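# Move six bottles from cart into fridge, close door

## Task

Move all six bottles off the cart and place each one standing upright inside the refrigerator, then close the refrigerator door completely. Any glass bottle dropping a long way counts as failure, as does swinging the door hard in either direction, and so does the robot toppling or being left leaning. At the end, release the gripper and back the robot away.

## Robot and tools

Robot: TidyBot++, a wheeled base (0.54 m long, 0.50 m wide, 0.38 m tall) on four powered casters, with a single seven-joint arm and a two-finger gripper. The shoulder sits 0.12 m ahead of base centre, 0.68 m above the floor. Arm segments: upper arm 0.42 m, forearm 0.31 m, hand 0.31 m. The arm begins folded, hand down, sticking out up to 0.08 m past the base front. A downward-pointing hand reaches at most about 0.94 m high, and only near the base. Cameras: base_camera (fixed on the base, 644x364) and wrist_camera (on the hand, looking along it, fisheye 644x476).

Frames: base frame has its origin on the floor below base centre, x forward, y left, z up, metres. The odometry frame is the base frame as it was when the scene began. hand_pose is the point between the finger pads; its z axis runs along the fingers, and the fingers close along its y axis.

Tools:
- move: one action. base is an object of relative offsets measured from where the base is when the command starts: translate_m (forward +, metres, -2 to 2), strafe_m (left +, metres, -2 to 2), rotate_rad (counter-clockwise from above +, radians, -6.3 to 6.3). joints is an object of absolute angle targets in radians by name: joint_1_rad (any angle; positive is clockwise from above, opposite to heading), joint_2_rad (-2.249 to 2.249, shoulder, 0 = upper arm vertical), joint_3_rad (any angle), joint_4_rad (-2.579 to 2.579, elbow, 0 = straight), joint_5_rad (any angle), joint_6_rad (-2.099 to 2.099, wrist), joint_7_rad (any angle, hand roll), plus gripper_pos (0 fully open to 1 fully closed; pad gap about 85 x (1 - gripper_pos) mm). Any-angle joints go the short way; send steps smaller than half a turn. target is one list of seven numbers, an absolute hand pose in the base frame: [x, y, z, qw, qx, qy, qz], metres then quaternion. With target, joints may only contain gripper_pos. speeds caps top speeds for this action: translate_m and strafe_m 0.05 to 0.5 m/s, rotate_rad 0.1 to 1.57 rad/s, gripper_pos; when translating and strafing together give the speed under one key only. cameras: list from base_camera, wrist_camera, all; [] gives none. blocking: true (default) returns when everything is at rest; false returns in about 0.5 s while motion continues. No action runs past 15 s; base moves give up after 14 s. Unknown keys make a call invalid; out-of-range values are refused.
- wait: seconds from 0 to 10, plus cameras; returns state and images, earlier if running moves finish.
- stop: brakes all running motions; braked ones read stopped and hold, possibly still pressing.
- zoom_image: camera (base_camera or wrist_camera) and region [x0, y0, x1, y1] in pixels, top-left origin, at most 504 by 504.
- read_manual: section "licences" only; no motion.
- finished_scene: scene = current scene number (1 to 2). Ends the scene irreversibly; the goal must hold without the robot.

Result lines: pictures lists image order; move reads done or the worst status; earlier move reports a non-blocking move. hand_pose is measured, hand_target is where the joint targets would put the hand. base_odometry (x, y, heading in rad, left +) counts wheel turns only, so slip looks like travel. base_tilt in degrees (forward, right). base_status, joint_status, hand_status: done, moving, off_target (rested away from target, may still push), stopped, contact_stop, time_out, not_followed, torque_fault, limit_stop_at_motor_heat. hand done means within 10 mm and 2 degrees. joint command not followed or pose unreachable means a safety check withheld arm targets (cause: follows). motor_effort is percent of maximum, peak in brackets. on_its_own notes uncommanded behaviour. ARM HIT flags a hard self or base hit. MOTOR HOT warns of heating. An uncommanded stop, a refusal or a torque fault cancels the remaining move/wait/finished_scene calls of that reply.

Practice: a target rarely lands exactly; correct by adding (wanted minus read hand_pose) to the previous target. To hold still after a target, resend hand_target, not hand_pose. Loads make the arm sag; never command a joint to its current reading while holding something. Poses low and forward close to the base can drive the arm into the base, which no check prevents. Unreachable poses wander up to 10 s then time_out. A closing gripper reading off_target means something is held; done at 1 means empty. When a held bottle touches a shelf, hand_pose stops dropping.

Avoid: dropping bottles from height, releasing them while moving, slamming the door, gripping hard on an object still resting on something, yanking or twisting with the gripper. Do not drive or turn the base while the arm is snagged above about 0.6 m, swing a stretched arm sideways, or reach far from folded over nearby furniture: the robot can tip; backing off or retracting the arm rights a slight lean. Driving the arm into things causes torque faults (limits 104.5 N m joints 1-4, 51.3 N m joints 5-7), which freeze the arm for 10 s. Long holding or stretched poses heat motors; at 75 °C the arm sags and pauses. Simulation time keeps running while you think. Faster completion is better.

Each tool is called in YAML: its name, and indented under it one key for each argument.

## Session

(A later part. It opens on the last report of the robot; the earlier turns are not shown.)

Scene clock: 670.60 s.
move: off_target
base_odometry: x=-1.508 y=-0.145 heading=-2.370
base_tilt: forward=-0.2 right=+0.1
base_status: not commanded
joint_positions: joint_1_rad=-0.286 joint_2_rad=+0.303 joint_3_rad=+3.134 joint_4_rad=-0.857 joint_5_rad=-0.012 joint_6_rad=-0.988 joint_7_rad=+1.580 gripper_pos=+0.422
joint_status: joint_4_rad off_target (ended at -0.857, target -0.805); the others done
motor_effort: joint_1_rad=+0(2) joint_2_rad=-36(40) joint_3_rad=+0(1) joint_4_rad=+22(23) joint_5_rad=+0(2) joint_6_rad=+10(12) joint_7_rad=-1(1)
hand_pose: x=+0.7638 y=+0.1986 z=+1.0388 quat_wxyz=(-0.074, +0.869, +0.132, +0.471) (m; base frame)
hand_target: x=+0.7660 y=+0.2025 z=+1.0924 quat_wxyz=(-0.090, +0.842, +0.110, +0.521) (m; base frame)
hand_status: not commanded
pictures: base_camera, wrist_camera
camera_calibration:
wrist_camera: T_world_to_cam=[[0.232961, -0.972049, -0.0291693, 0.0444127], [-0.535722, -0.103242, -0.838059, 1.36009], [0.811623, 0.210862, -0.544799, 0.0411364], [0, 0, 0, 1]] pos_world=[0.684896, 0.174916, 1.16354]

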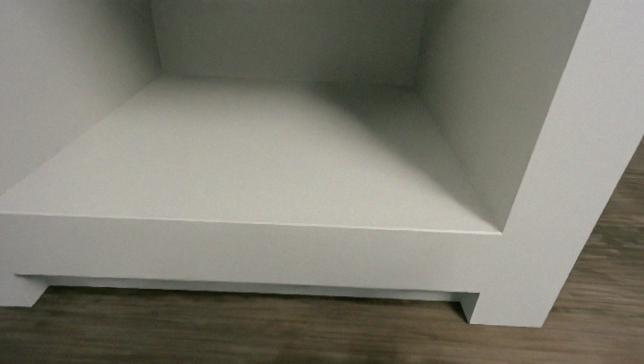

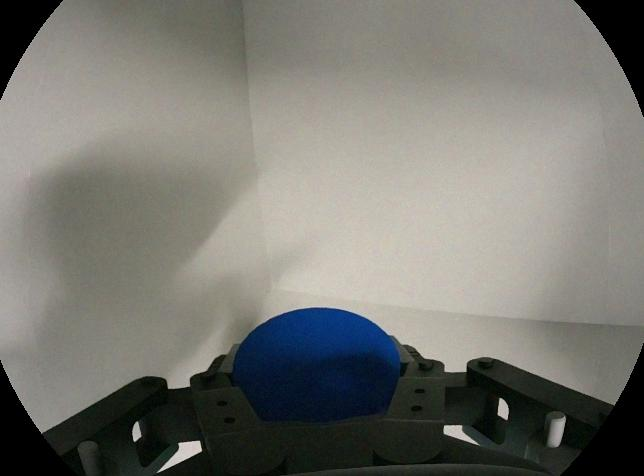

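move:
  joints: {"joint_2_rad": 0.235, "joint_4_rad": -0.955, "joint_6_rad": -0.815}
  cameras: ["wrist_camera"]

Scene clock: 689.40 s.
move: done
base_odometry: x=-1.508 y=-0.145 heading=-2.370
base_tilt: forward=-0.2 right=+0.1
base_status: not commanded
joint_positions: joint_1_rad=-0.286 joint_2_rad=+0.265 joint_3_rad=+3.134 joint_4_rad=-0.960 joint_5_rad=-0.012 joint_6_rad=-0.875 joint_7_rad=+1.580 gripper_pos=+0.422
joint_status: all done
motor_effort: joint_1_rad=+0(0) joint_2_rad=-35(37) joint_3_rad=+0(0) joint_4_rad=+23(24) joint_5_rad=+0(1) joint_6_rad=+10(11) joint_7_rad=+0(1)
hand_pose: x=+0.7637 y=+0.1985 z=+1.0372 quat_wxyz=(-0.077, +0.858, +0.129, +0.492) (m; base frame)
hand_target: x=+0.7605 y=+0.2008 z=+1.0769 quat_wxyz=(-0.092, +0.836, +0.109, +0.530) (m; base frame)
hand_status: not commanded
pictures: wrist_camera
camera_calibration:
wrist_camera: T_world_to_cam=[[0.233173, -0.971902, -0.0321938, 0.0472205], [-0.496536, -0.0905298, -0.863283, 1.35251], [0.836112, 0.217279, -0.503693, -0.0222556], [0, 0, 0, 1]] pos_world=[0.679165, 0.173171, 1.1579]

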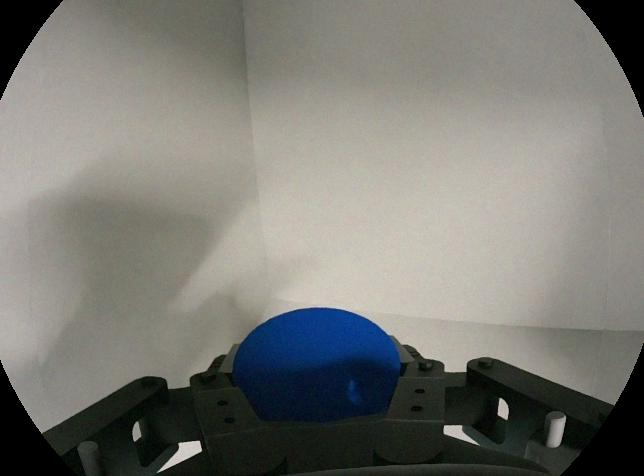

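move:
  joints: {"joint_2_rad": 0.2255, "joint_4_rad": -1.001, "joint_6_rad": -0.779}
  cameras: []

Scene clock: 700.67 s.
move: done
base_odometry: x=-1.508 y=-0.145 heading=-2.370
base_tilt: forward=-0.2 right=+0.1
base_status: not commanded
joint_positions: joint_1_rad=-0.286 joint_2_rad=+0.253 joint_3_rad=+3.134 joint_4_rad=-1.004 joint_5_rad=-0.012 joint_6_rad=-0.833 joint_7_rad=+1.580 gripper_pos=+0.422
joint_status: all done
motor_effort: joint_1_rad=+0(0) joint_2_rad=-35(36) joint_3_rad=+0(1) joint_4_rad=+23(23) joint_5_rad=+1(1) joint_6_rad=+10(12) joint_7_rad=+1(1)
hand_pose: x=+0.7636 y=+0.1984 z=+1.0321 quat_wxyz=(-0.078, +0.855, +0.129, +0.496) (m; base frame)
hand_target: x=+0.7606 y=+0.2009 z=+1.0669 quat_wxyz=(-0.092, +0.836, +0.110, +0.530) (m; base frame)
hand_status: not commanded
pictures: none
No camera images: "cameras" was empty.

move:
  joints: {"joint_2_rad": 0.216, "joint_4_rad": -1.047, "joint_6_rad": -0.743}
  cameras: []

Scene clock: 706.73 s.
move: done
base_odometry: x=-1.508 y=-0.145 heading=-2.370
base_tilt: forward=-0.2 right=+0.1
base_status: not commanded
joint_positions: joint_1_rad=-0.286 joint_2_rad=+0.236 joint_3_rad=+3.134 joint_4_rad=-1.044 joint_5_rad=-0.012 joint_6_rad=-0.791 joint_7_rad=+1.580 gripper_pos=+0.422
joint_status: all done
motor_effort: joint_1_rad=+0(1) joint_2_rad=-34(36) joint_3_rad=+0(1) joint_4_rad=+22(23) joint_5_rad=+1(2) joint_6_rad=+10(10) joint_7_rad=+0(1)
hand_pose: x=+0.7618 y=+0.1978 z=+1.0322 quat_wxyz=(-0.079, +0.850, +0.128, +0.504) (m; base frame)
hand_target: x=+0.7603 y=+0.2008 z=+1.0568 quat_wxyz=(-0.092, +0.836, +0.110, +0.530) (m; base frame)
hand_status: not commanded
pictures: none
No camera images: "cameras" was empty.

move:
  joints: {"joint_2_rad": 0.211, "joint_4_rad": -1.070, "joint_6_rad": -0.743}
  cameras: ["wrist_camera"]

Scene clock: 713.43 s.
move: done
base_odometry: x=-1.508 y=-0.145 heading=-2.370
base_tilt: forward=-0.2 right=+0.1
base_status: not commanded
joint_positions: joint_1_rad=-0.286 joint_2_rad=+0.226 joint_3_rad=+3.134 joint_4_rad=-1.060 joint_5_rad=-0.012 joint_6_rad=-0.782 joint_7_rad=+1.580 gripper_pos=+0.422
joint_status: all done
motor_effort: joint_1_rad=-1(1) joint_2_rad=-31(33) joint_3_rad=+0(0) joint_4_rad=+21(22) joint_5_rad=+1(1) joint_6_rad=+8(10) joint_7_rad=+0(1)
hand_pose: x=+0.7588 y=+0.1970 z=+1.0322 quat_wxyz=(-0.079, +0.850, +0.128, +0.506) (m; base frame)
hand_target: x=+0.7577 y=+0.1999 z=+1.0468 quat_wxyz=(-0.090, +0.841, +0.110, +0.522) (m; base frame)
hand_status: not commanded
pictures: wrist_camera
camera_calibration:
wrist_camera: T_world_to_cam=[[0.233112, -0.971842, -0.0343746, 0.0489699], [-0.46924, -0.0814533, -0.879306, 1.3396], [0.851747, 0.221107, -0.475015, -0.0625455], [0, 0, 0, 1]] pos_world=[0.670453, 0.170535, 1.1499]

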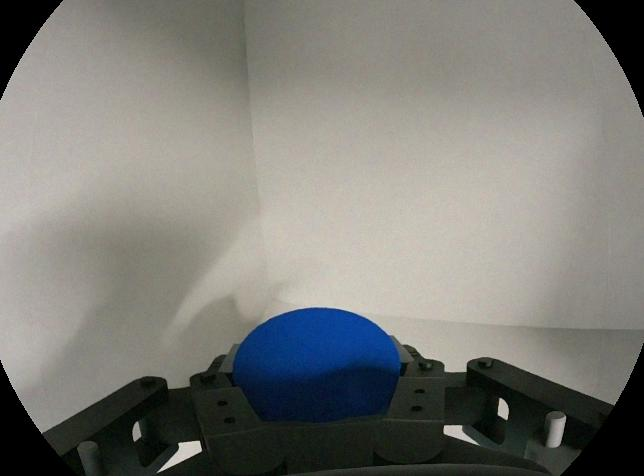

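move:
  joints: {"gripper_pos": 0.15}
  cameras: ["wrist_camera"]

Scene clock: 720.23 s.
move: done
base_odometry: x=-1.508 y=-0.145 heading=-2.370
base_tilt: forward=-0.2 right=+0.1
base_status: not commanded
joint_positions: joint_1_rad=-0.286 joint_2_rad=+0.218 joint_3_rad=+3.134 joint_4_rad=-1.060 joint_5_rad=-0.012 joint_6_rad=-0.780 joint_7_rad=+1.580 gripper_pos=+0.150
joint_status: all done
motor_effort: joint_1_rad=+0(1) joint_2_rad=-29(32) joint_3_rad=+0(1) joint_4_rad=+20(22) joint_5_rad=+0(2) joint_6_rad=+8(9) joint_7_rad=+1(1)
hand_pose: x=+0.7564 y=+0.1963 z=+1.0375 quat_wxyz=(-0.079, +0.847, +0.127, +0.509) (m; base frame)
hand_target: x=+0.7577 y=+0.1999 z=+1.0468 quat_wxyz=(-0.090, +0.841, +0.110, +0.522) (m; base frame)
hand_status: not commanded
pictures: wrist_camera
camera_calibration:
wrist_camera: T_world_to_cam=[[0.233384, -0.97176, -0.0348335, 0.0492773], [-0.461846, -0.0792533, -0.883412, 1.34132], [0.855705, 0.222262, -0.4673, -0.0690982], [0, 0, 0, 1]] pos_world=[0.667108, 0.169547, 1.15436]

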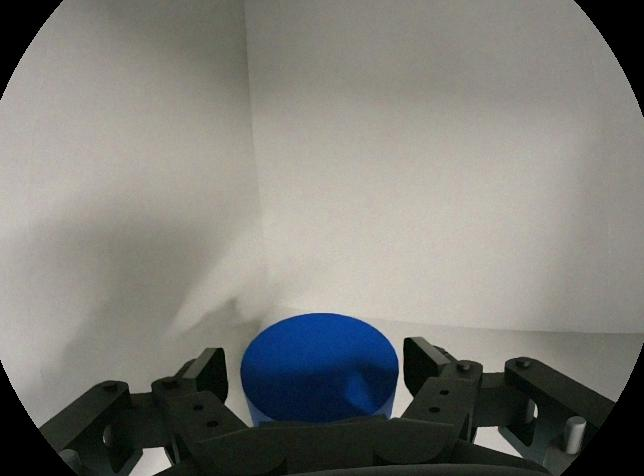

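move:
  joints: {"joint_2_rad": -0.165, "joint_4_rad": -1.365, "joint_6_rad": -0.93}
  blocking: false
  cameras: ["wrist_camera"]

move:
  base: {"translate_m": -0.918, "strafe_m": 0.086, "rotate_rad": -2.492}
  joints: {"joint_1_rad": 0.0, "gripper_pos": 0.15}

Scene clock: 771.30 s.
move: moving
base_odometry: x=-1.508 y=-0.145 heading=-2.370
base_tilt: forward=-0.2 right=+0.1
base_status: not commanded
joint_positions: joint_1_rad=-0.286 joint_2_rad=+0.118 joint_3_rad=+3.134 joint_4_rad=-1.152 joint_5_rad=-0.012 joint_6_rad=-0.788 joint_7_rad=+1.580 gripper_pos=+0.150
joint_status: joint_2_rad moving; joint_4_rad moving; joint_6_rad moving
motor_effort: joint_1_rad=+0(0) joint_2_rad=-29(32) joint_3_rad=+0(1) joint_4_rad=+21(21) joint_5_rad=+1(1) joint_6_rad=+7(9) joint_7_rad=+1(1)
hand_pose: x=+0.7160 y=+0.1844 z=+1.0473 quat_wxyz=(-0.079, +0.847, +0.128, +0.510) (m; base frame)
hand_target: x=+0.6970 y=+0.1812 z=+1.0530 quat_wxyz=(-0.088, +0.850, +0.112, +0.507) (m; base frame)
hand_status: not commanded
pictures: wrist_camera
camera_calibration:
wrist_camera: T_world_to_cam=[[0.23362, -0.971728, -0.0341381, 0.0466206], [-0.460861, -0.0797469, -0.883882, 1.33022], [0.856171, 0.222226, -0.466462, -0.0285248], [0, 0, 0, 1]] pos_world=[0.626578, 0.157723, 1.16405]

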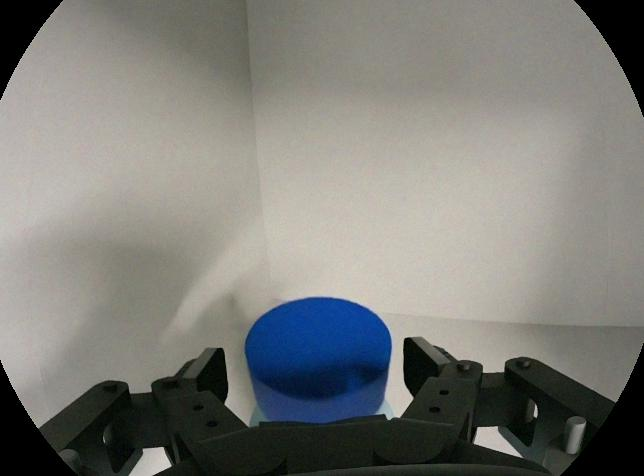

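Scene clock: 774.83 s.
move: done
base_odometry: x=-0.790 y=+0.434 heading=+1.422
base_tilt: forward=-0.2 right=+0.1
base_status: done
joint_positions: joint_1_rad=-0.005 joint_2_rad=-0.157 joint_3_rad=+3.139 joint_4_rad=-1.350 joint_5_rad=-0.012 joint_6_rad=-0.887 joint_7_rad=+1.580 gripper_pos=+0.150
joint_status: all done
motor_effort: joint_1_rad=+0(4) joint_2_rad=-14(29) joint_3_rad=+1(3) joint_4_rad=+19(21) joint_5_rad=+1(2) joint_6_rad=+8(9) joint_7_rad=+0(1)
hand_pose: x=+0.6170 y=+0.0085 z=+1.0615 quat_wxyz=(-0.005, +0.862, +0.007, +0.506) (m; base frame)
hand_target: x=+0.6068 y=+0.0022 z=+1.0456 quat_wxyz=(-0.010, +0.875, -0.017, +0.484) (m; base frame)
hand_status: not commanded
pictures: base_camera, wrist_camera
camera_calibration:
wrist_camera: T_world_to_cam=[[-0.0490887, -0.99831, -0.0311183, 0.070777], [-0.484565, 0.0510475, -0.873265, 1.28543], [0.873377, -0.0277886, -0.486251, 0.114496], [0, 0, 0, 1]] pos_world=[0.52635, 0.00822105, 1.1804]

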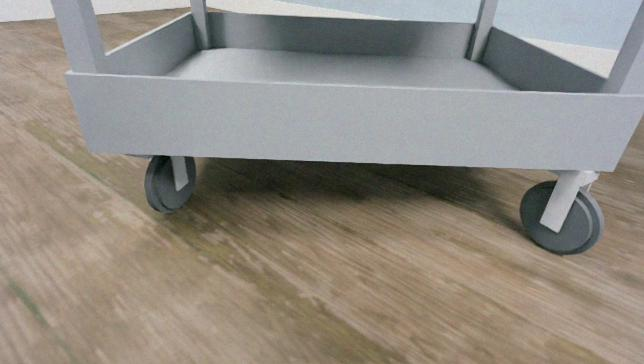

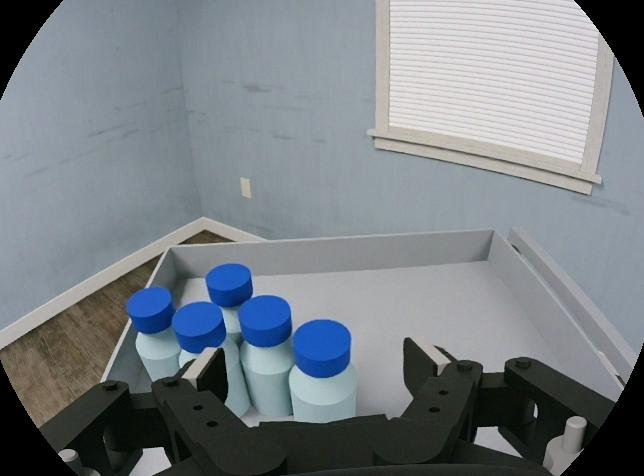

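move:
  joints: {"joint_1_rad": 0.012, "joint_2_rad": -0.025, "joint_4_rad": -1.748, "joint_6_rad": -0.345, "gripper_pos": 0.12}
  cameras: []

move:
  joints: {"joint_2_rad": 0.205, "joint_4_rad": -1.455}
  cameras: ["wrist_camera"]

Scene clock: 801.97 s.
move: done
base_odometry: x=-0.790 y=+0.434 heading=+1.422
base_tilt: forward=-0.2 right=+0.1
base_status: not commanded
joint_positions: joint_1_rad=-0.005 joint_2_rad=-0.031 joint_3_rad=+3.139 joint_4_rad=-1.737 joint_5_rad=-0.012 joint_6_rad=-0.388 joint_7_rad=+1.580 gripper_pos=+0.120
joint_status: all done
motor_effort: joint_1_rad=+0(1) joint_2_rad=-21(23) joint_3_rad=+1(1) joint_4_rad=+21(22) joint_5_rad=+1(1) joint_6_rad=+8(10) joint_7_rad=+1(1)
hand_pose: x=+0.6869 y=+0.0072 z=+0.9046 quat_wxyz=(-0.004, +0.866, +0.004, +0.500) (m; base frame)
hand_target: x=+0.6928 y=-0.0046 z=+0.9063 quat_wxyz=(-0.008, +0.859, -0.022, +0.511) (m; base frame)
hand_status: not commanded
pictures: none
No camera images: "cameras" was empty.

Scene clock: 803.33 s.
move: done
base_odometry: x=-0.790 y=+0.434 heading=+1.422
base_tilt: forward=-0.2 right=+0.1
base_status: not commanded
joint_positions: joint_1_rad=-0.003 joint_2_rad=+0.190 joint_3_rad=+3.139 joint_4_rad=-1.491 joint_5_rad=-0.012 joint_6_rad=-0.383 joint_7_rad=+1.580 gripper_pos=+0.120
joint_status: all done
motor_effort: joint_1_rad=-1(1) joint_2_rad=-29(31) joint_3_rad=+0(1) joint_4_rad=+21(22) joint_5_rad=+1(2) joint_6_rad=+8(9) joint_7_rad=-1(1)
hand_pose: x=+0.7851 y=+0.0064 z=+0.9136 quat_wxyz=(-0.004, +0.858, +0.003, +0.514) (m; base frame)
hand_target: x=+0.8001 y=-0.0058 z=+0.9348 quat_wxyz=(-0.008, +0.843, -0.022, +0.538) (m; base frame)
hand_status: not commanded
pictures: wrist_camera
camera_calibration:
wrist_camera: T_world_to_cam=[[-0.0568769, -0.997803, -0.0339627, 0.0810444], [-0.469013, 0.0567342, -0.881367, 1.23295], [0.881358, -0.0342006, -0.471209, -0.124308], [0, 0, 0, 1]] pos_world=[0.69244, 0.0066643, 1.03086]

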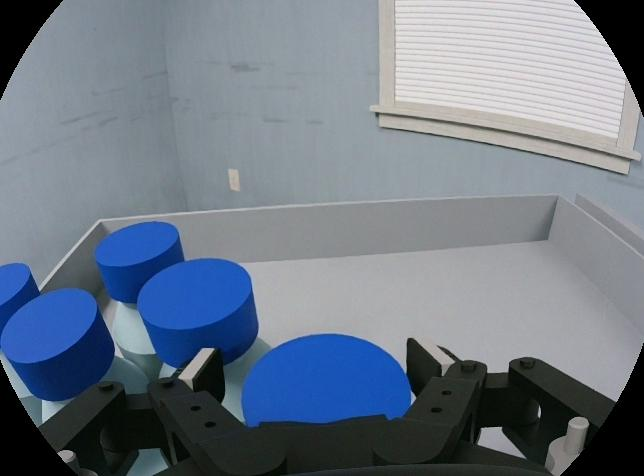

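move:
  joints: {"joint_6_rad": -0.447}
  cameras: []

move:
  joints: {"gripper_pos": 0.6}
  cameras: ["wrist_camera"]

Scene clock: 820.47 s.
move: done
base_odometry: x=-0.790 y=+0.434 heading=+1.422
base_tilt: forward=-0.2 right=+0.1
base_status: not commanded
joint_positions: joint_1_rad=-0.003 joint_2_rad=+0.191 joint_3_rad=+3.139 joint_4_rad=-1.484 joint_5_rad=-0.012 joint_6_rad=-0.445 joint_7_rad=+1.580 gripper_pos=+0.120
joint_status: all done
motor_effort: joint_1_rad=+0(1) joint_2_rad=-29(30) joint_3_rad=+0(1) joint_4_rad=+21(22) joint_5_rad=+1(1) joint_6_rad=+8(9) joint_7_rad=+0(1)
hand_pose: x=+0.7770 y=+0.0066 z=+0.9000 quat_wxyz=(-0.004, +0.872, +0.003, +0.489) (m; base frame)
hand_target: x=+0.7853 y=-0.0057 z=+0.9067 quat_wxyz=(-0.008, +0.869, -0.022, +0.495) (m; base frame)
hand_status: not commanded
pictures: none
No camera images: "cameras" was empty.

Scene clock: 821.27 s.
move: off_target
base_odometry: x=-0.790 y=+0.434 heading=+1.422
base_tilt: forward=-0.2 right=+0.1
base_status: not commanded
joint_positions: joint_1_rad=-0.002 joint_2_rad=+0.191 joint_3_rad=+3.139 joint_4_rad=-1.483 joint_5_rad=-0.012 joint_6_rad=-0.445 joint_7_rad=+1.579 gripper_pos=+0.426
joint_status: gripper_pos off_target (ended at +0.426, target +0.600)
motor_effort: joint_1_rad=+0(1) joint_2_rad=-29(30) joint_3_rad=+0(1) joint_4_rad=+21(21) joint_5_rad=+1(2) joint_6_rad=+8(9) joint_7_rad=+0(1)
hand_pose: x=+0.7771 y=+0.0061 z=+0.9003 quat_wxyz=(-0.004, +0.872, +0.002, +0.489) (m; base frame)
hand_target: x=+0.7853 y=-0.0057 z=+0.9067 quat_wxyz=(-0.008, +0.869, -0.022, +0.495) (m; base frame)
hand_status: not commanded
pictures: wrist_camera
camera_calibration:
wrist_camera: T_world_to_cam=[[-0.0591104, -0.997763, -0.0312119, 0.0790823], [-0.517852, 0.0573795, -0.853544, 1.23043], [0.853426, -0.0342902, -0.520085, -0.0577571], [0, 0, 0, 1]] pos_world=[0.691148, 0.0063232, 1.02266]

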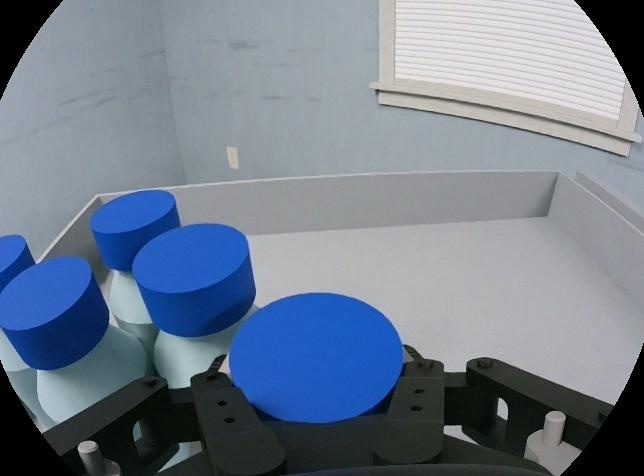

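move:
  joints: {"joint_2_rad": 0.145, "joint_4_rad": -1.19, "joint_6_rad": -0.755}
  cameras: []

move:
  joints: {"joint_2_rad": -0.238, "joint_4_rad": -1.30, "joint_6_rad": -1.075}
  blocking: false
  cameras: ["wrist_camera"]

move:
  base: {"translate_m": -0.52, "strafe_m": 0.503, "rotate_rad": 2.491}

Scene clock: 835.03 s.
move: off_target
base_odometry: x=-0.790 y=+0.434 heading=+1.422
base_tilt: forward=-0.2 right=+0.1
base_status: not commanded
joint_positions: joint_1_rad=-0.002 joint_2_rad=+0.161 joint_3_rad=+3.139 joint_4_rad=-1.236 joint_5_rad=-0.012 joint_6_rad=-0.727 joint_7_rad=+1.579 gripper_pos=+0.426
joint_status: joint_4_rad off_target (ended at -1.236, target -1.190); the others done
motor_effort: joint_1_rad=+0(1) joint_2_rad=-31(36) joint_3_rad=+0(1) joint_4_rad=+24(25) joint_5_rad=+1(2) joint_6_rad=+10(12) joint_7_rad=+0(1)
hand_pose: x=+0.7610 y=+0.0068 z=+0.9876 quat_wxyz=(-0.005, +0.873, +0.004, +0.487) (m; base frame)
hand_target: x=+0.7557 y=-0.0054 z=+1.0171 quat_wxyz=(-0.008, +0.865, -0.022, +0.502) (m; base frame)
hand_status: not commanded
pictures: none
No camera images: "cameras" was empty.

Scene clock: 835.53 s.
move: moving
base_odometry: x=-0.790 y=+0.434 heading=+1.422
base_tilt: forward=-0.2 right=+0.1
base_status: not commanded
joint_positions: joint_1_rad=-0.002 joint_2_rad=+0.078 joint_3_rad=+3.139 joint_4_rad=-1.244 joint_5_rad=-0.012 joint_6_rad=-0.823 joint_7_rad=+1.579 gripper_pos=+0.426
joint_status: joint_2_rad moving; joint_4_rad moving; joint_6_rad moving
motor_effort: joint_1_rad=+0(1) joint_2_rad=-31(36) joint_3_rad=+0(1) joint_4_rad=+24(25) joint_5_rad=+0(1) joint_6_rad=+11(12) joint_7_rad=+0(1)
hand_pose: x=+0.7176 y=+0.0070 z=+1.0096 quat_wxyz=(-0.005, +0.878, +0.004, +0.478) (m; base frame)
hand_target: x=+0.6889 y=-0.0046 z=+1.0458 quat_wxyz=(-0.008, +0.869, -0.022, +0.495) (m; base frame)
hand_status: not commanded
pictures: wrist_camera
camera_calibration:
wrist_camera: T_world_to_cam=[[-0.055482, -0.99804, -0.0289354, 0.074945], [-0.540126, 0.0543745, -0.839826, 1.29499], [0.839753, -0.0309664, -0.542084, 0.0819333], [0, 0, 0, 1]] pos_world=[0.634813, 0.00692078, 1.13415]

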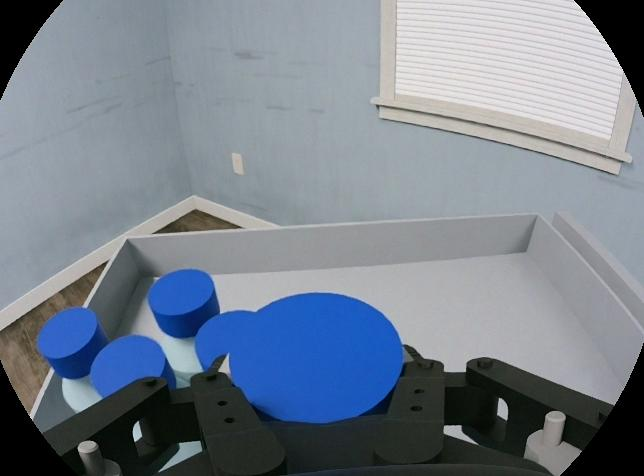

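Scene clock: 839.07 s.
move: done
base_odometry: x=-1.364 y=-0.006 heading=-2.371
base_tilt: forward=-0.2 right=+0.1
base_status: done
joint_positions: joint_1_rad=+0.014 joint_2_rad=-0.219 joint_3_rad=+3.141 joint_4_rad=-1.305 joint_5_rad=-0.012 joint_6_rad=-1.049 joint_7_rad=+1.579 gripper_pos=+0.426
joint_status: all done
motor_effort: joint_1_rad=+0(4) joint_2_rad=-15(31) joint_3_rad=+1(5) joint_4_rad=+22(24) joint_5_rad=+0(3) joint_6_rad=+10(12) joint_7_rad=+0(1)
hand_pose: x=+0.5689 y=-0.0015 z=+1.0722 quat_wxyz=(-0.001, +0.876, -0.002, +0.482) (m; base frame)
hand_target: x=+0.5570 y=-0.0031 z=+1.0768 quat_wxyz=(-0.007, +0.876, -0.022, +0.481) (m; base frame)
hand_status: not commanded
pictures: base_camera, wrist_camera
camera_calibration:
wrist_camera: T_world_to_cam=[[-0.0711289, -0.997069, -0.0281916, 0.0682044], [-0.531291, 0.0617913, -0.844933, 1.26812], [0.844198, -0.0451213, -0.534129, 0.229371], [0, 0, 0, 1]] pos_world=[0.484959, -0.0000049407, 1.19591]

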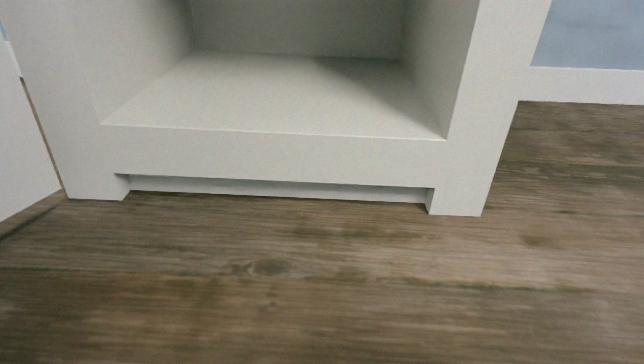

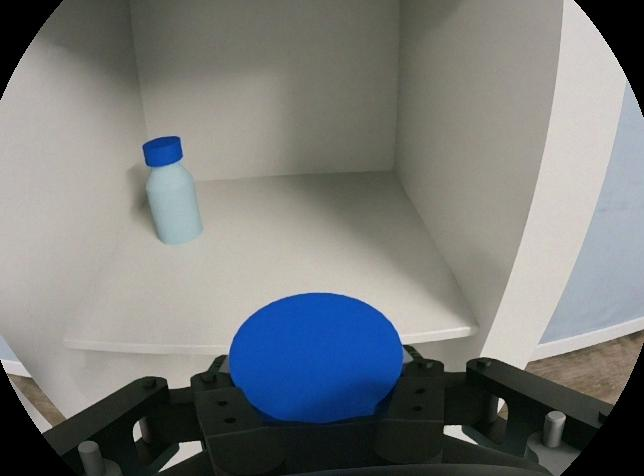

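move:
  base: {"translate_m": 0.2}
  joints: {"joint_1_rad": -0.083, "joint_2_rad": 0.212, "joint_4_rad": -0.855, "joint_6_rad": -0.948}
  cameras: ["wrist_camera"]

Scene clock: 866.23 s.
move: off_target
base_odometry: x=-1.508 y=-0.146 heading=-2.369
base_tilt: forward=-0.2 right=+0.1
base_status: done
joint_positions: joint_1_rad=-0.066 joint_2_rad=+0.228 joint_3_rad=+3.141 joint_4_rad=-0.904 joint_5_rad=-0.012 joint_6_rad=-1.004 joint_7_rad=+1.579 gripper_pos=+0.426
joint_status: joint_4_rad off_target (ended at -0.904, target -0.855); the others done
motor_effort: joint_1_rad=+0(1) joint_2_rad=-33(40) joint_3_rad=+0(2) joint_4_rad=+22(25) joint_5_rad=+1(2) joint_6_rad=+11(13) joint_7_rad=+0(1)
hand_pose: x=+0.7599 y=+0.0473 z=+1.0582 quat_wxyz=(-0.020, +0.876, +0.033, +0.481) (m; base frame)
hand_target: x=+0.7615 y=+0.0557 z=+1.1111 quat_wxyz=(-0.034, +0.845, +0.018, +0.533) (m; base frame)
hand_status: not commanded
pictures: wrist_camera
camera_calibration:
wrist_camera: T_world_to_cam=[[0.00851631, -0.999554, -0.0286383, 0.0700859], [-0.535257, 0.0196343, -0.844461, 1.35934], [0.844647, 0.0225205, -0.53485, 0.0600438], [0, 0, 0, 1]] pos_world=[0.676281, 0.0420128, 1.18203]

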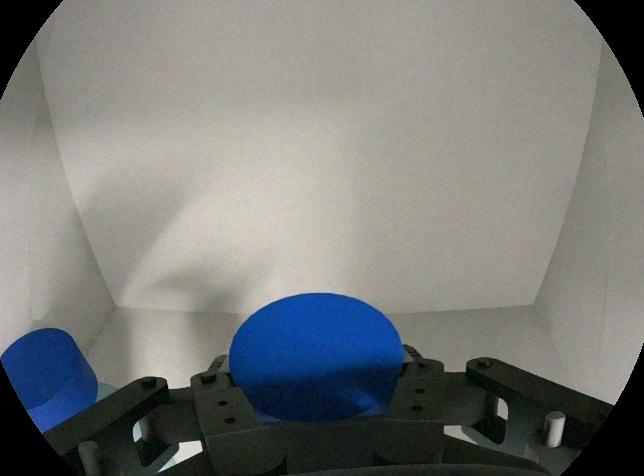

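move:
  joints: {"joint_2_rad": 0.177, "joint_4_rad": -1.02, "joint_6_rad": -0.845}
  cameras: ["wrist_camera"]

Scene clock: 923.53 s.
move: done
base_odometry: x=-1.508 y=-0.146 heading=-2.369
base_tilt: forward=-0.2 right=+0.1
base_status: not commanded
joint_positions: joint_1_rad=-0.066 joint_2_rad=+0.206 joint_3_rad=+3.141 joint_4_rad=-1.029 joint_5_rad=-0.012 joint_6_rad=-0.903 joint_7_rad=+1.579 gripper_pos=+0.426
joint_status: all done
motor_effort: joint_1_rad=+0(0) joint_2_rad=-33(35) joint_3_rad=+0(1) joint_4_rad=+23(24) joint_5_rad=+1(2) joint_6_rad=+10(11) joint_7_rad=+1(1)
hand_pose: x=+0.7626 y=+0.0473 z=+1.0303 quat_wxyz=(-0.020, +0.876, +0.032, +0.481) (m; base frame)
hand_target: x=+0.7607 y=+0.0556 z=+1.0695 quat_wxyz=(-0.033, +0.852, +0.019, +0.521) (m; base frame)
hand_status: not commanded
pictures: wrist_camera
camera_calibration:
wrist_camera: T_world_to_cam=[[0.00739788, -0.999552, -0.0290046, 0.0704688], [-0.536178, 0.0205183, -0.843855, 1.33718], [0.844072, 0.0217944, -0.535786, 0.044269], [0, 0, 0, 1]] pos_world=[0.67908, 0.0420357, 1.15415]

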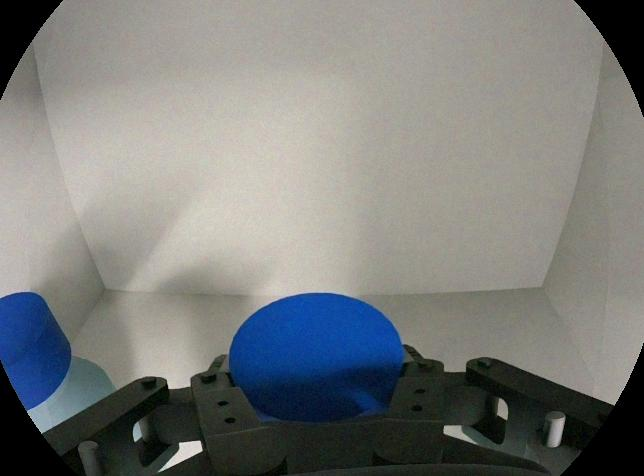

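move:
  joints: {"joint_2_rad": 0.169, "joint_4_rad": -1.055, "joint_6_rad": -0.80}
  cameras: ["wrist_camera"]

move:
  joints: {"joint_2_rad": 0.162, "joint_4_rad": -1.085, "joint_6_rad": -0.775}
  cameras: ["wrist_camera"]

Scene clock: 929.30 s.
move: done
base_odometry: x=-1.508 y=-0.146 heading=-2.369
base_tilt: forward=-0.2 right=+0.1
base_status: not commanded
joint_positions: joint_1_rad=-0.066 joint_2_rad=+0.198 joint_3_rad=+3.141 joint_4_rad=-1.062 joint_5_rad=-0.012 joint_6_rad=-0.855 joint_7_rad=+1.579 gripper_pos=+0.426
joint_status: all done
motor_effort: joint_1_rad=+0(0) joint_2_rad=-32(34) joint_3_rad=+0(1) joint_4_rad=+23(24) joint_5_rad=+0(1) joint_6_rad=+10(11) joint_7_rad=+1(1)
hand_pose: x=+0.7656 y=+0.0474 z=+1.0295 quat_wxyz=(-0.020, +0.870, +0.032, +0.491) (m; base frame)
hand_target: x=+0.7628 y=+0.0558 z=+1.0671 quat_wxyz=(-0.033, +0.848, +0.018, +0.529) (m; base frame)
hand_status: not commanded
pictures: wrist_camera
camera_calibration:
wrist_camera: T_world_to_cam=[[0.00755082, -0.999504, -0.0305617, 0.0720023], [-0.516433, 0.0222735, -0.856038, 1.33554], [0.856294, 0.0222469, -0.516009, 0.0115747], [0, 0, 0, 1]] pos_world=[0.679262, 0.0419619, 1.15145]

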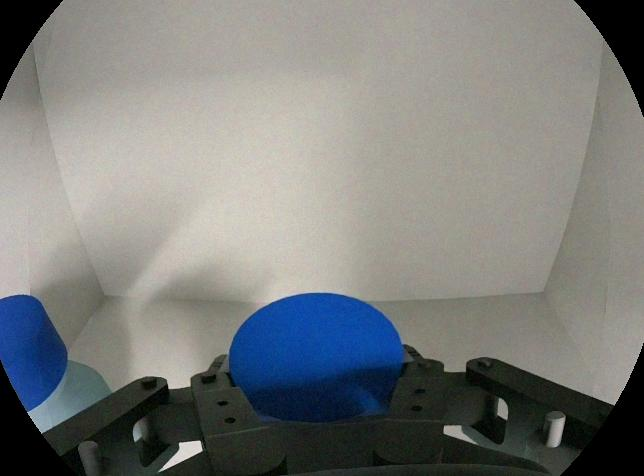

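Scene clock: 929.93 s.
move: done
base_odometry: x=-1.508 y=-0.146 heading=-2.369
base_tilt: forward=-0.2 right=+0.1
base_status: not commanded
joint_positions: joint_1_rad=-0.066 joint_2_rad=+0.191 joint_3_rad=+3.141 joint_4_rad=-1.090 joint_5_rad=-0.012 joint_6_rad=-0.828 joint_7_rad=+1.579 gripper_pos=+0.426
joint_status: all done
motor_effort: joint_1_rad=+0(1) joint_2_rad=-31(34) joint_3_rad=+0(1) joint_4_rad=+23(23) joint_5_rad=+1(2) joint_6_rad=+10(11) joint_7_rad=+0(1)
hand_pose: x=+0.7655 y=+0.0473 z=+1.0251 quat_wxyz=(-0.020, +0.869, +0.031, +0.493) (m; base frame)
hand_target: x=+0.7626 y=+0.0558 z=+1.0613 quat_wxyz=(-0.033, +0.847, +0.018, +0.530) (m; base frame)
hand_status: not commanded
pictures: wrist_camera
camera_calibration:
wrist_camera: T_world_to_cam=[[0.00741682, -0.999493, -0.0309572, 0.0723077], [-0.51198, 0.0227971, -0.858695, 1.33101], [0.858965, 0.0222183, -0.511551, 0.00277273], [0, 0, 0, 1]] pos_world=[0.67853, 0.0418664, 1.14659]

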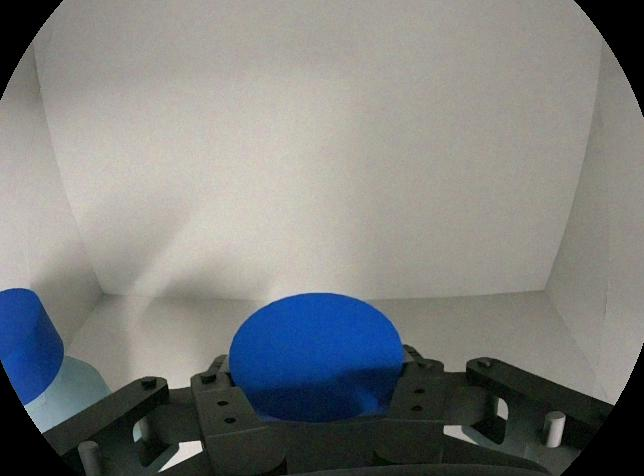

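move:
  joints: {"joint_2_rad": 0.154, "joint_4_rad": -1.115, "joint_6_rad": -0.763}
  cameras: []

move:
  joints: {"joint_2_rad": 0.146, "joint_4_rad": -1.145, "joint_6_rad": -0.743}
  cameras: ["wrist_camera"]

Scene clock: 936.90 s.
move: done
base_odometry: x=-1.508 y=-0.146 heading=-2.369
base_tilt: forward=-0.2 right=+0.1
base_status: not commanded
joint_positions: joint_1_rad=-0.066 joint_2_rad=+0.177 joint_3_rad=+3.141 joint_4_rad=-1.114 joint_5_rad=-0.012 joint_6_rad=-0.810 joint_7_rad=+1.579 gripper_pos=+0.426
joint_status: all done
motor_effort: joint_1_rad=+0(0) joint_2_rad=-31(33) joint_3_rad=+0(1) joint_4_rad=+23(23) joint_5_rad=+1(1) joint_6_rad=+10(11) joint_7_rad=+0(1)
hand_pose: x=+0.7621 y=+0.0470 z=+1.0253 quat_wxyz=(-0.020, +0.867, +0.031, +0.497) (m; base frame)
hand_target: x=+0.7600 y=+0.0556 z=+1.0525 quat_wxyz=(-0.033, +0.850, +0.019, +0.526) (m; base frame)
hand_status: not commanded
pictures: none
No camera images: "cameras" was empty.

Scene clock: 937.53 s.
move: done
base_odometry: x=-1.508 y=-0.146 heading=-2.369
base_tilt: forward=-0.2 right=+0.1
base_status: not commanded
joint_positions: joint_1_rad=-0.066 joint_2_rad=+0.165 joint_3_rad=+3.141 joint_4_rad=-1.139 joint_5_rad=-0.012 joint_6_rad=-0.785 joint_7_rad=+1.579 gripper_pos=+0.426
joint_status: all done
motor_effort: joint_1_rad=+0(1) joint_2_rad=-30(32) joint_3_rad=+1(1) joint_4_rad=+22(23) joint_5_rad=+1(2) joint_6_rad=+9(10) joint_7_rad=+1(1)
hand_pose: x=+0.7599 y=+0.0469 z=+1.0257 quat_wxyz=(-0.020, +0.864, +0.031, +0.502) (m; base frame)
hand_target: x=+0.7584 y=+0.0555 z=+1.0458 quat_wxyz=(-0.033, +0.850, +0.019, +0.525) (m; base frame)
hand_status: not commanded
pictures: wrist_camera
camera_calibration:
wrist_camera: T_world_to_cam=[[0.00766837, -0.999449, -0.0322904, 0.0731207], [-0.494386, 0.0242794, -0.868903, 1.32568], [0.869209, 0.022627, -0.493927, -0.0179453], [0, 0, 0, 1]] pos_world=[0.670436, 0.0412996, 1.14539]

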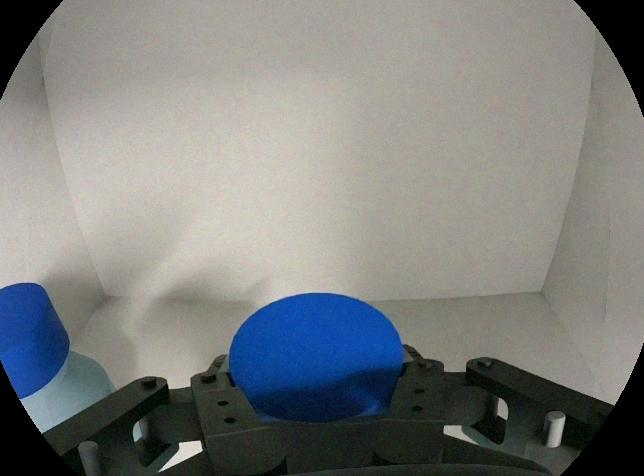

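move:
  joints: {"joint_2_rad": 0.146, "joint_4_rad": -1.145, "joint_6_rad": -0.82}
  cameras: []

move:
  joints: {"joint_2_rad": 0.146, "joint_4_rad": -1.145, "joint_6_rad": -0.845}
  cameras: ["wrist_camera"]

Scene clock: 951.33 s.
move: done
base_odometry: x=-1.508 y=-0.146 heading=-2.369
base_tilt: forward=-0.2 right=+0.1
base_status: not commanded
joint_positions: joint_1_rad=-0.066 joint_2_rad=+0.152 joint_3_rad=+3.141 joint_4_rad=-1.141 joint_5_rad=-0.012 joint_6_rad=-0.813 joint_7_rad=+1.579 gripper_pos=+0.426
joint_status: all done
motor_effort: joint_1_rad=+0(1) joint_2_rad=-28(30) joint_3_rad=+0(1) joint_4_rad=+20(22) joint_5_rad=+1(1) joint_6_rad=+8(11) joint_7_rad=+0(1)
hand_pose: x=+0.7513 y=+0.0464 z=+1.0248 quat_wxyz=(-0.020, +0.868, +0.031, +0.494) (m; base frame)
hand_target: x=+0.7469 y=+0.0545 z=+1.0248 quat_wxyz=(-0.031, +0.870, +0.019, +0.492) (m; base frame)
hand_status: not commanded
pictures: none
No camera images: "cameras" was empty.

Scene clock: 951.80 s.
move: done
base_odometry: x=-1.508 y=-0.146 heading=-2.369
base_tilt: forward=-0.2 right=+0.1
base_status: not commanded
joint_positions: joint_1_rad=-0.066 joint_2_rad=+0.150 joint_3_rad=+3.141 joint_4_rad=-1.141 joint_5_rad=-0.012 joint_6_rad=-0.818 joint_7_rad=+1.579 gripper_pos=+0.426
joint_status: all done
motor_effort: joint_1_rad=+0(1) joint_2_rad=-27(28) joint_3_rad=+1(1) joint_4_rad=+20(20) joint_5_rad=+1(2) joint_6_rad=+8(8) joint_7_rad=+1(1)
hand_pose: x=+0.7496 y=+0.0463 z=+1.0246 quat_wxyz=(-0.020, +0.869, +0.031, +0.493) (m; base frame)
hand_target: x=+0.7429 y=+0.0542 z=+1.0182 quat_wxyz=(-0.030, +0.876, +0.019, +0.481) (m; base frame)
hand_status: not commanded
pictures: wrist_camera
camera_calibration:
wrist_camera: T_world_to_cam=[[0.007312, -0.99949, -0.0310838, 0.0716137], [-0.512547, 0.0229448, -0.858352, 1.32252], [0.858628, 0.0222082, -0.512118, 0.0170202], [0, 0, 0, 1]] pos_world=[0.662714, 0.0408543, 1.14613]

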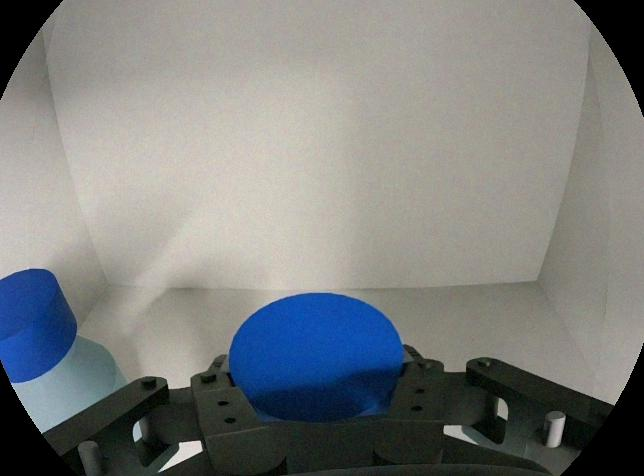

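move:
  joints: {"gripper_pos": 0.15}
  cameras: ["wrist_camera"]

Scene clock: 957.13 s.
move: done
base_odometry: x=-1.508 y=-0.146 heading=-2.369
base_tilt: forward=-0.2 right=+0.1
base_status: not commanded
joint_positions: joint_1_rad=-0.066 joint_2_rad=+0.150 joint_3_rad=+3.141 joint_4_rad=-1.142 joint_5_rad=-0.012 joint_6_rad=-0.818 joint_7_rad=+1.579 gripper_pos=+0.150
joint_status: all done
motor_effort: joint_1_rad=+0(1) joint_2_rad=-26(28) joint_3_rad=+1(1) joint_4_rad=+20(21) joint_5_rad=+1(1) joint_6_rad=+8(8) joint_7_rad=+0(1)
hand_pose: x=+0.7496 y=+0.0463 z=+1.0246 quat_wxyz=(-0.020, +0.869, +0.031, +0.493) (m; base frame)
hand_target: x=+0.7429 y=+0.0542 z=+1.0182 quat_wxyz=(-0.030, +0.876, +0.019, +0.481) (m; base frame)
hand_status: not commanded
pictures: wrist_camera
camera_calibration:
wrist_camera: T_world_to_cam=[[0.00731081, -0.99949, -0.0310799, 0.0716084], [-0.5126, 0.0229407, -0.858321, 1.3225], [0.858597, 0.0222066, -0.512171, 0.01712], [0, 0, 0, 1]] pos_world=[0.662688, 0.0408527, 1.14612]

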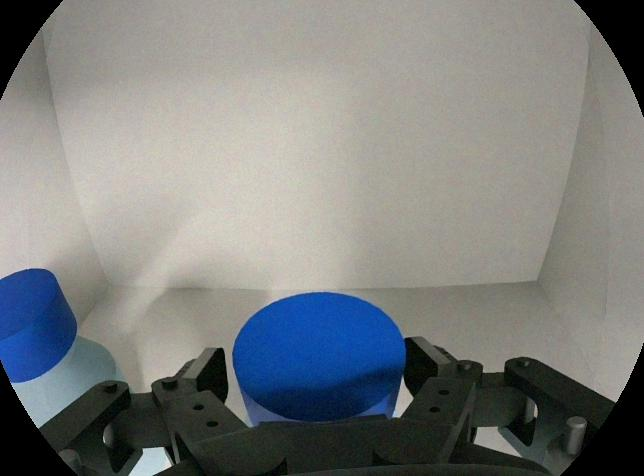

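move:
  joints: {"joint_2_rad": -0.165, "joint_4_rad": -1.365, "joint_6_rad": -0.93}
  blocking: false
  cameras: []

move:
  base: {"translate_m": -0.918, "strafe_m": 0.086, "rotate_rad": -2.492}
  joints: {"joint_1_rad": 0.0}
  cameras: ["wrist_camera"]

Scene clock: 969.97 s.
move: moving
base_odometry: x=-1.508 y=-0.146 heading=-2.369
base_tilt: forward=-0.2 right=+0.1
base_status: not commanded
joint_positions: joint_1_rad=-0.066 joint_2_rad=+0.053 joint_3_rad=+3.141 joint_4_rad=-1.218 joint_5_rad=-0.012 joint_6_rad=-0.836 joint_7_rad=+1.579 gripper_pos=+0.150
joint_status: joint_2_rad moving; joint_4_rad moving; joint_6_rad moving
motor_effort: joint_1_rad=+0(0) joint_2_rad=-26(30) joint_3_rad=+0(1) joint_4_rad=+20(21) joint_5_rad=+1(1) joint_6_rad=+7(9) joint_7_rad=+0(1)
hand_pose: x=+0.7076 y=+0.0436 z=+1.0356 quat_wxyz=(-0.020, +0.869, +0.031, +0.494) (m; base frame)
hand_target: x=+0.6840 y=+0.0493 z=+1.0350 quat_wxyz=(-0.030, +0.875, +0.019, +0.482) (m; base frame)
hand_status: not commanded
pictures: none
No camera images: "cameras" was empty.

Scene clock: 973.50 s.
move: done
base_odometry: x=-0.790 y=+0.433 heading=+1.423
base_tilt: forward=-0.2 right=+0.1
base_status: done
joint_positions: joint_1_rad=-0.006 joint_2_rad=-0.158 joint_3_rad=+3.141 joint_4_rad=-1.350 joint_5_rad=-0.012 joint_6_rad=-0.887 joint_7_rad=+1.579 gripper_pos=+0.150
joint_status: all done
motor_effort: joint_1_rad=+0(2) joint_2_rad=-15(25) joint_3_rad=+1(3) joint_4_rad=+19(21) joint_5_rad=+0(2) joint_6_rad=+8(8) joint_7_rad=+0(1)
hand_pose: x=+0.6166 y=+0.0073 z=+1.0621 quat_wxyz=(-0.005, +0.862, +0.005, +0.507) (m; base frame)
hand_target: x=+0.6068 y=+0.0022 z=+1.0456 quat_wxyz=(-0.010, +0.875, -0.017, +0.484) (m; base frame)
hand_status: not commanded
pictures: wrist_camera
camera_calibration:
wrist_camera: T_world_to_cam=[[-0.0516703, -0.998136, -0.0324636, 0.0725912], [-0.483547, 0.0534476, -0.873685, 1.28554], [0.873792, -0.0294459, -0.485408, 0.113949], [0, 0, 0, 1]] pos_world=[0.525805, 0.00710207, 1.18083]

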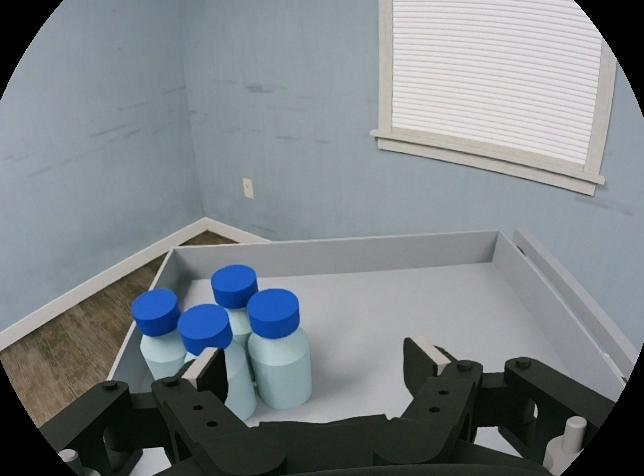

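zoom_image:
  camera: "wrist_camera"
  region: [110, 230, 330, 410]

move:
  cameras: ["base_camera"]

Scaled by 2.291.

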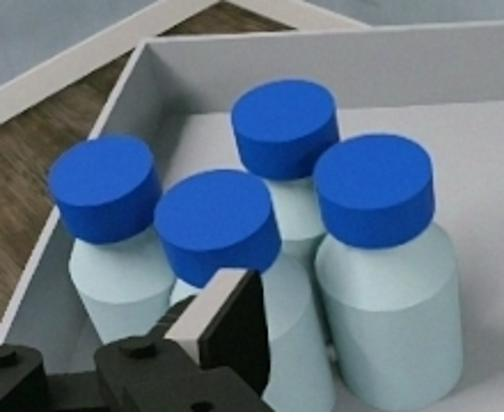

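Scene clock: 1134.70 s.
base_odometry: x=-0.790 y=+0.433 heading=+1.423
base_tilt: forward=-0.2 right=+0.1
base_status: done
joint_positions: joint_1_rad=-0.006 joint_2_rad=-0.158 joint_3_rad=+3.141 joint_4_rad=-1.350 joint_5_rad=-0.012 joint_6_rad=-0.887 joint_7_rad=+1.579 gripper_pos=+0.150
joint_status: all done
motor_effort: joint_1_rad=+0(2) joint_2_rad=-14(25) joint_3_rad=+0(3) joint_4_rad=+19(21) joint_5_rad=+1(2) joint_6_rad=+8(8) joint_7_rad=+0(1)
hand_pose: x=+0.6166 y=+0.0073 z=+1.0620 quat_wxyz=(-0.005, +0.862, +0.005, +0.507) (m; base frame)
hand_target: x=+0.6068 y=+0.0022 z=+1.0456 quat_wxyz=(-0.010, +0.875, -0.017, +0.484) (m; base frame)
hand_status: not commanded
pictures: base_camera

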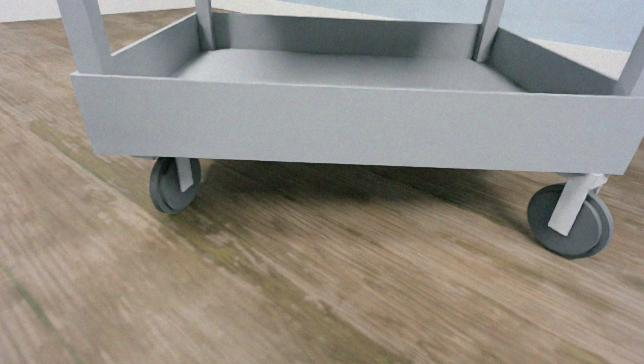

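move:
  base: {"translate_m": 0.26, "strafe_m": -0.528}
  joints: {"joint_1_rad": -0.915, "gripper_pos": 0.27}
  cameras: ["wrist_camera"]

Scene clock: 1212.70 s.
move: done
base_odometry: x=-0.229 y=+0.612 heading=+1.421
base_tilt: forward=-0.2 right=+0.1
base_status: done
joint_positions: joint_1_rad=-0.899 joint_2_rad=-0.161 joint_3_rad=+3.141 joint_4_rad=-1.351 joint_5_rad=-0.012 joint_6_rad=-0.888 joint_7_rad=+1.579 gripper_pos=+0.270
joint_status: all done
motor_effort: joint_1_rad=+0(1) joint_2_rad=-14(16) joint_3_rad=+1(3) joint_4_rad=+19(20) joint_5_rad=+1(2) joint_6_rad=+9(9) joint_7_rad=+0(1)
hand_pose: x=+0.4246 y=+0.3912 z=+1.0629 quat_wxyz=(-0.224, +0.775, +0.377, +0.455) (m; base frame)
hand_target: x=+0.4147 y=+0.3879 z=+1.0456 quat_wxyz=(-0.223, +0.792, +0.371, +0.430) (m; base frame)
hand_status: not commanded
pictures: wrist_camera
camera_calibration:
wrist_camera: T_world_to_cam=[[0.745109, -0.666151, -0.0324974, -0.0222432], [-0.344194, -0.342341, -0.874262, 1.26923], [0.571265, 0.662605, -0.484366, 0.150033], [0, 0, 0, 1]] pos_world=[0.367727, 0.32028, 1.18159]

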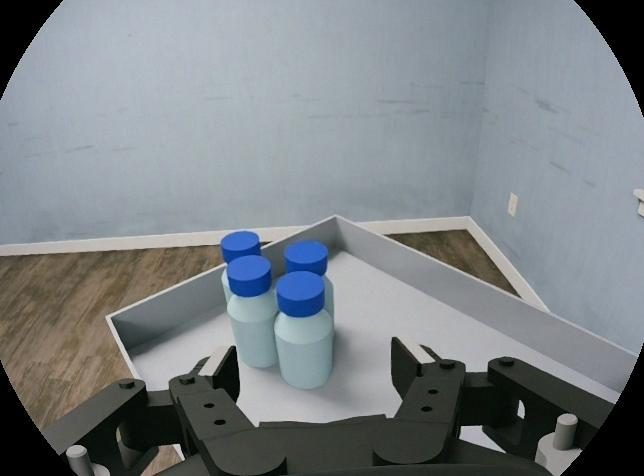

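zoom_image:
  camera: "wrist_camera"
  region: [200, 220, 360, 400]

Scaled by 2.800.

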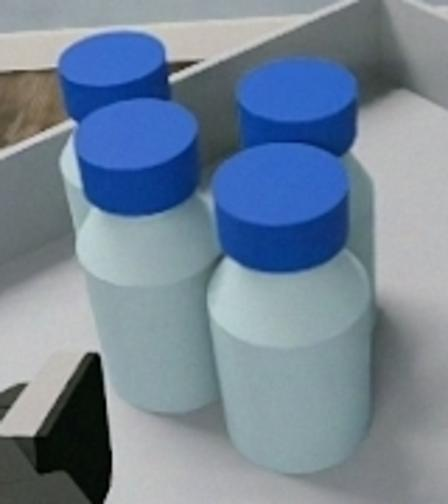

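move:
  joints: {"joint_1_rad": -0.928, "joint_2_rad": 0.169, "joint_4_rad": -1.536, "joint_6_rad": -0.362, "gripper_pos": 0.3}
  cameras: ["wrist_camera"]

Scene clock: 1288.67 s.
move: done
base_odometry: x=-0.229 y=+0.612 heading=+1.421
base_tilt: forward=-0.2 right=+0.1
base_status: not commanded
joint_positions: joint_1_rad=-0.910 joint_2_rad=+0.168 joint_3_rad=+3.141 joint_4_rad=-1.530 joint_5_rad=-0.012 joint_6_rad=-0.405 joint_7_rad=+1.579 gripper_pos=+0.300
joint_status: all done
motor_effort: joint_1_rad=+0(2) joint_2_rad=-29(34) joint_3_rad=+0(1) joint_4_rad=+20(23) joint_5_rad=+1(2) joint_6_rad=+8(9) joint_7_rad=+0(1)
hand_pose: x=+0.5158 y=+0.5152 z=+0.8987 quat_wxyz=(-0.220, +0.780, +0.382, +0.444) (m; base frame)
hand_target: x=+0.5104 y=+0.5265 z=+0.9063 quat_wxyz=(-0.239, +0.776, +0.369, +0.453) (m; base frame)
hand_status: not commanded
pictures: wrist_camera
camera_calibration:
wrist_camera: T_world_to_cam=[[0.748248, -0.662652, -0.0318889, -0.0169351], [-0.356477, -0.361055, -0.861721, 1.20418], [0.559508, 0.656149, -0.506379, -0.0345622], [0, 0, 0, 1]] pos_world=[0.461271, 0.446231, 1.01963]

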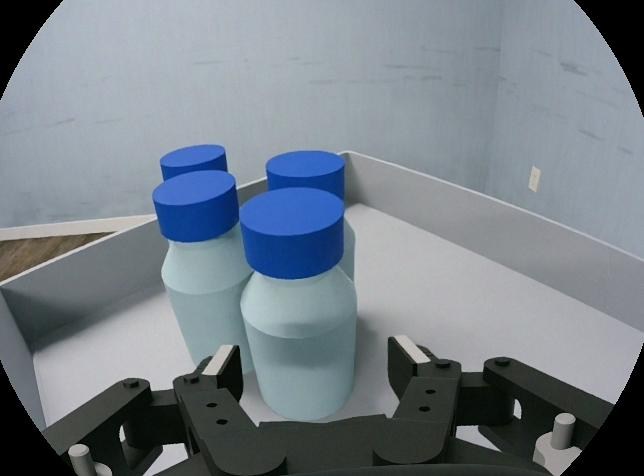

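zoom_image:
  camera: "wrist_camera"
  region: [140, 130, 460, 420]

Scaled by 1.575.

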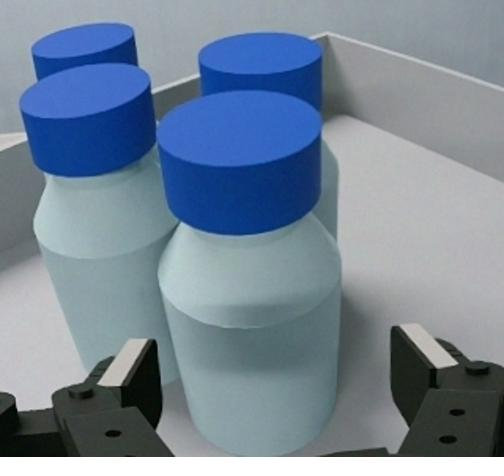

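move:
  joints: {"joint_1_rad": -0.941, "joint_2_rad": 0.291, "joint_4_rad": -1.342, "joint_6_rad": -0.474}
  cameras: ["wrist_camera"]

zoom_image:
  camera: "wrist_camera"
  region: [140, 130, 460, 420]

Scene clock: 1314.87 s.
move: done
base_odometry: x=-0.229 y=+0.612 heading=+1.421
base_tilt: forward=-0.2 right=+0.1
base_status: not commanded
joint_positions: joint_1_rad=-0.923 joint_2_rad=+0.276 joint_3_rad=+3.141 joint_4_rad=-1.374 joint_5_rad=-0.012 joint_6_rad=-0.433 joint_7_rad=+1.579 gripper_pos=+0.300
joint_status: all done
motor_effort: joint_1_rad=+0(1) joint_2_rad=-34(34) joint_3_rad=+0(1) joint_4_rad=+20(21) joint_5_rad=+1(1) joint_6_rad=+9(9) joint_7_rad=+0(1)
hand_pose: x=+0.5383 y=+0.5597 z=+0.9097 quat_wxyz=(-0.228, +0.772, +0.385, +0.451) (m; base frame)
hand_target: x=+0.5306 y=+0.5687 z=+0.9063 quat_wxyz=(-0.234, +0.782, +0.379, +0.436) (m; base frame)
hand_status: not commanded
pictures: wrist_camera
camera_calibration:
wrist_camera: T_world_to_cam=[[0.757821, -0.65161, -0.0333338, -0.013889], [-0.340518, -0.351409, -0.872101, 1.23317], [0.556556, 0.672247, -0.48819, -0.0947751], [0, 0, 0, 1]] pos_world=[0.483189, 0.488007, 1.02871]

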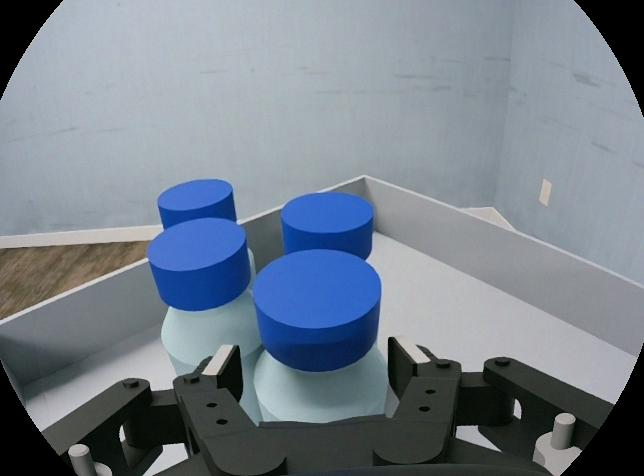

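Scaled by 1.575.

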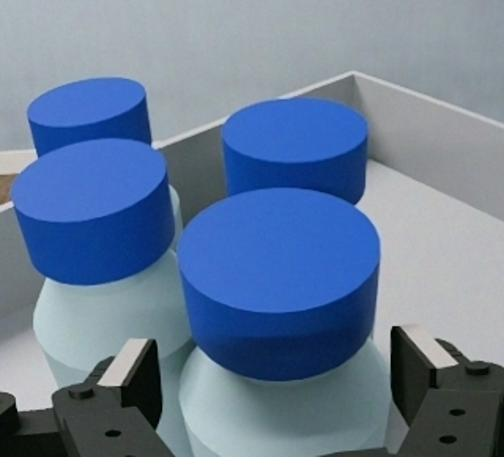

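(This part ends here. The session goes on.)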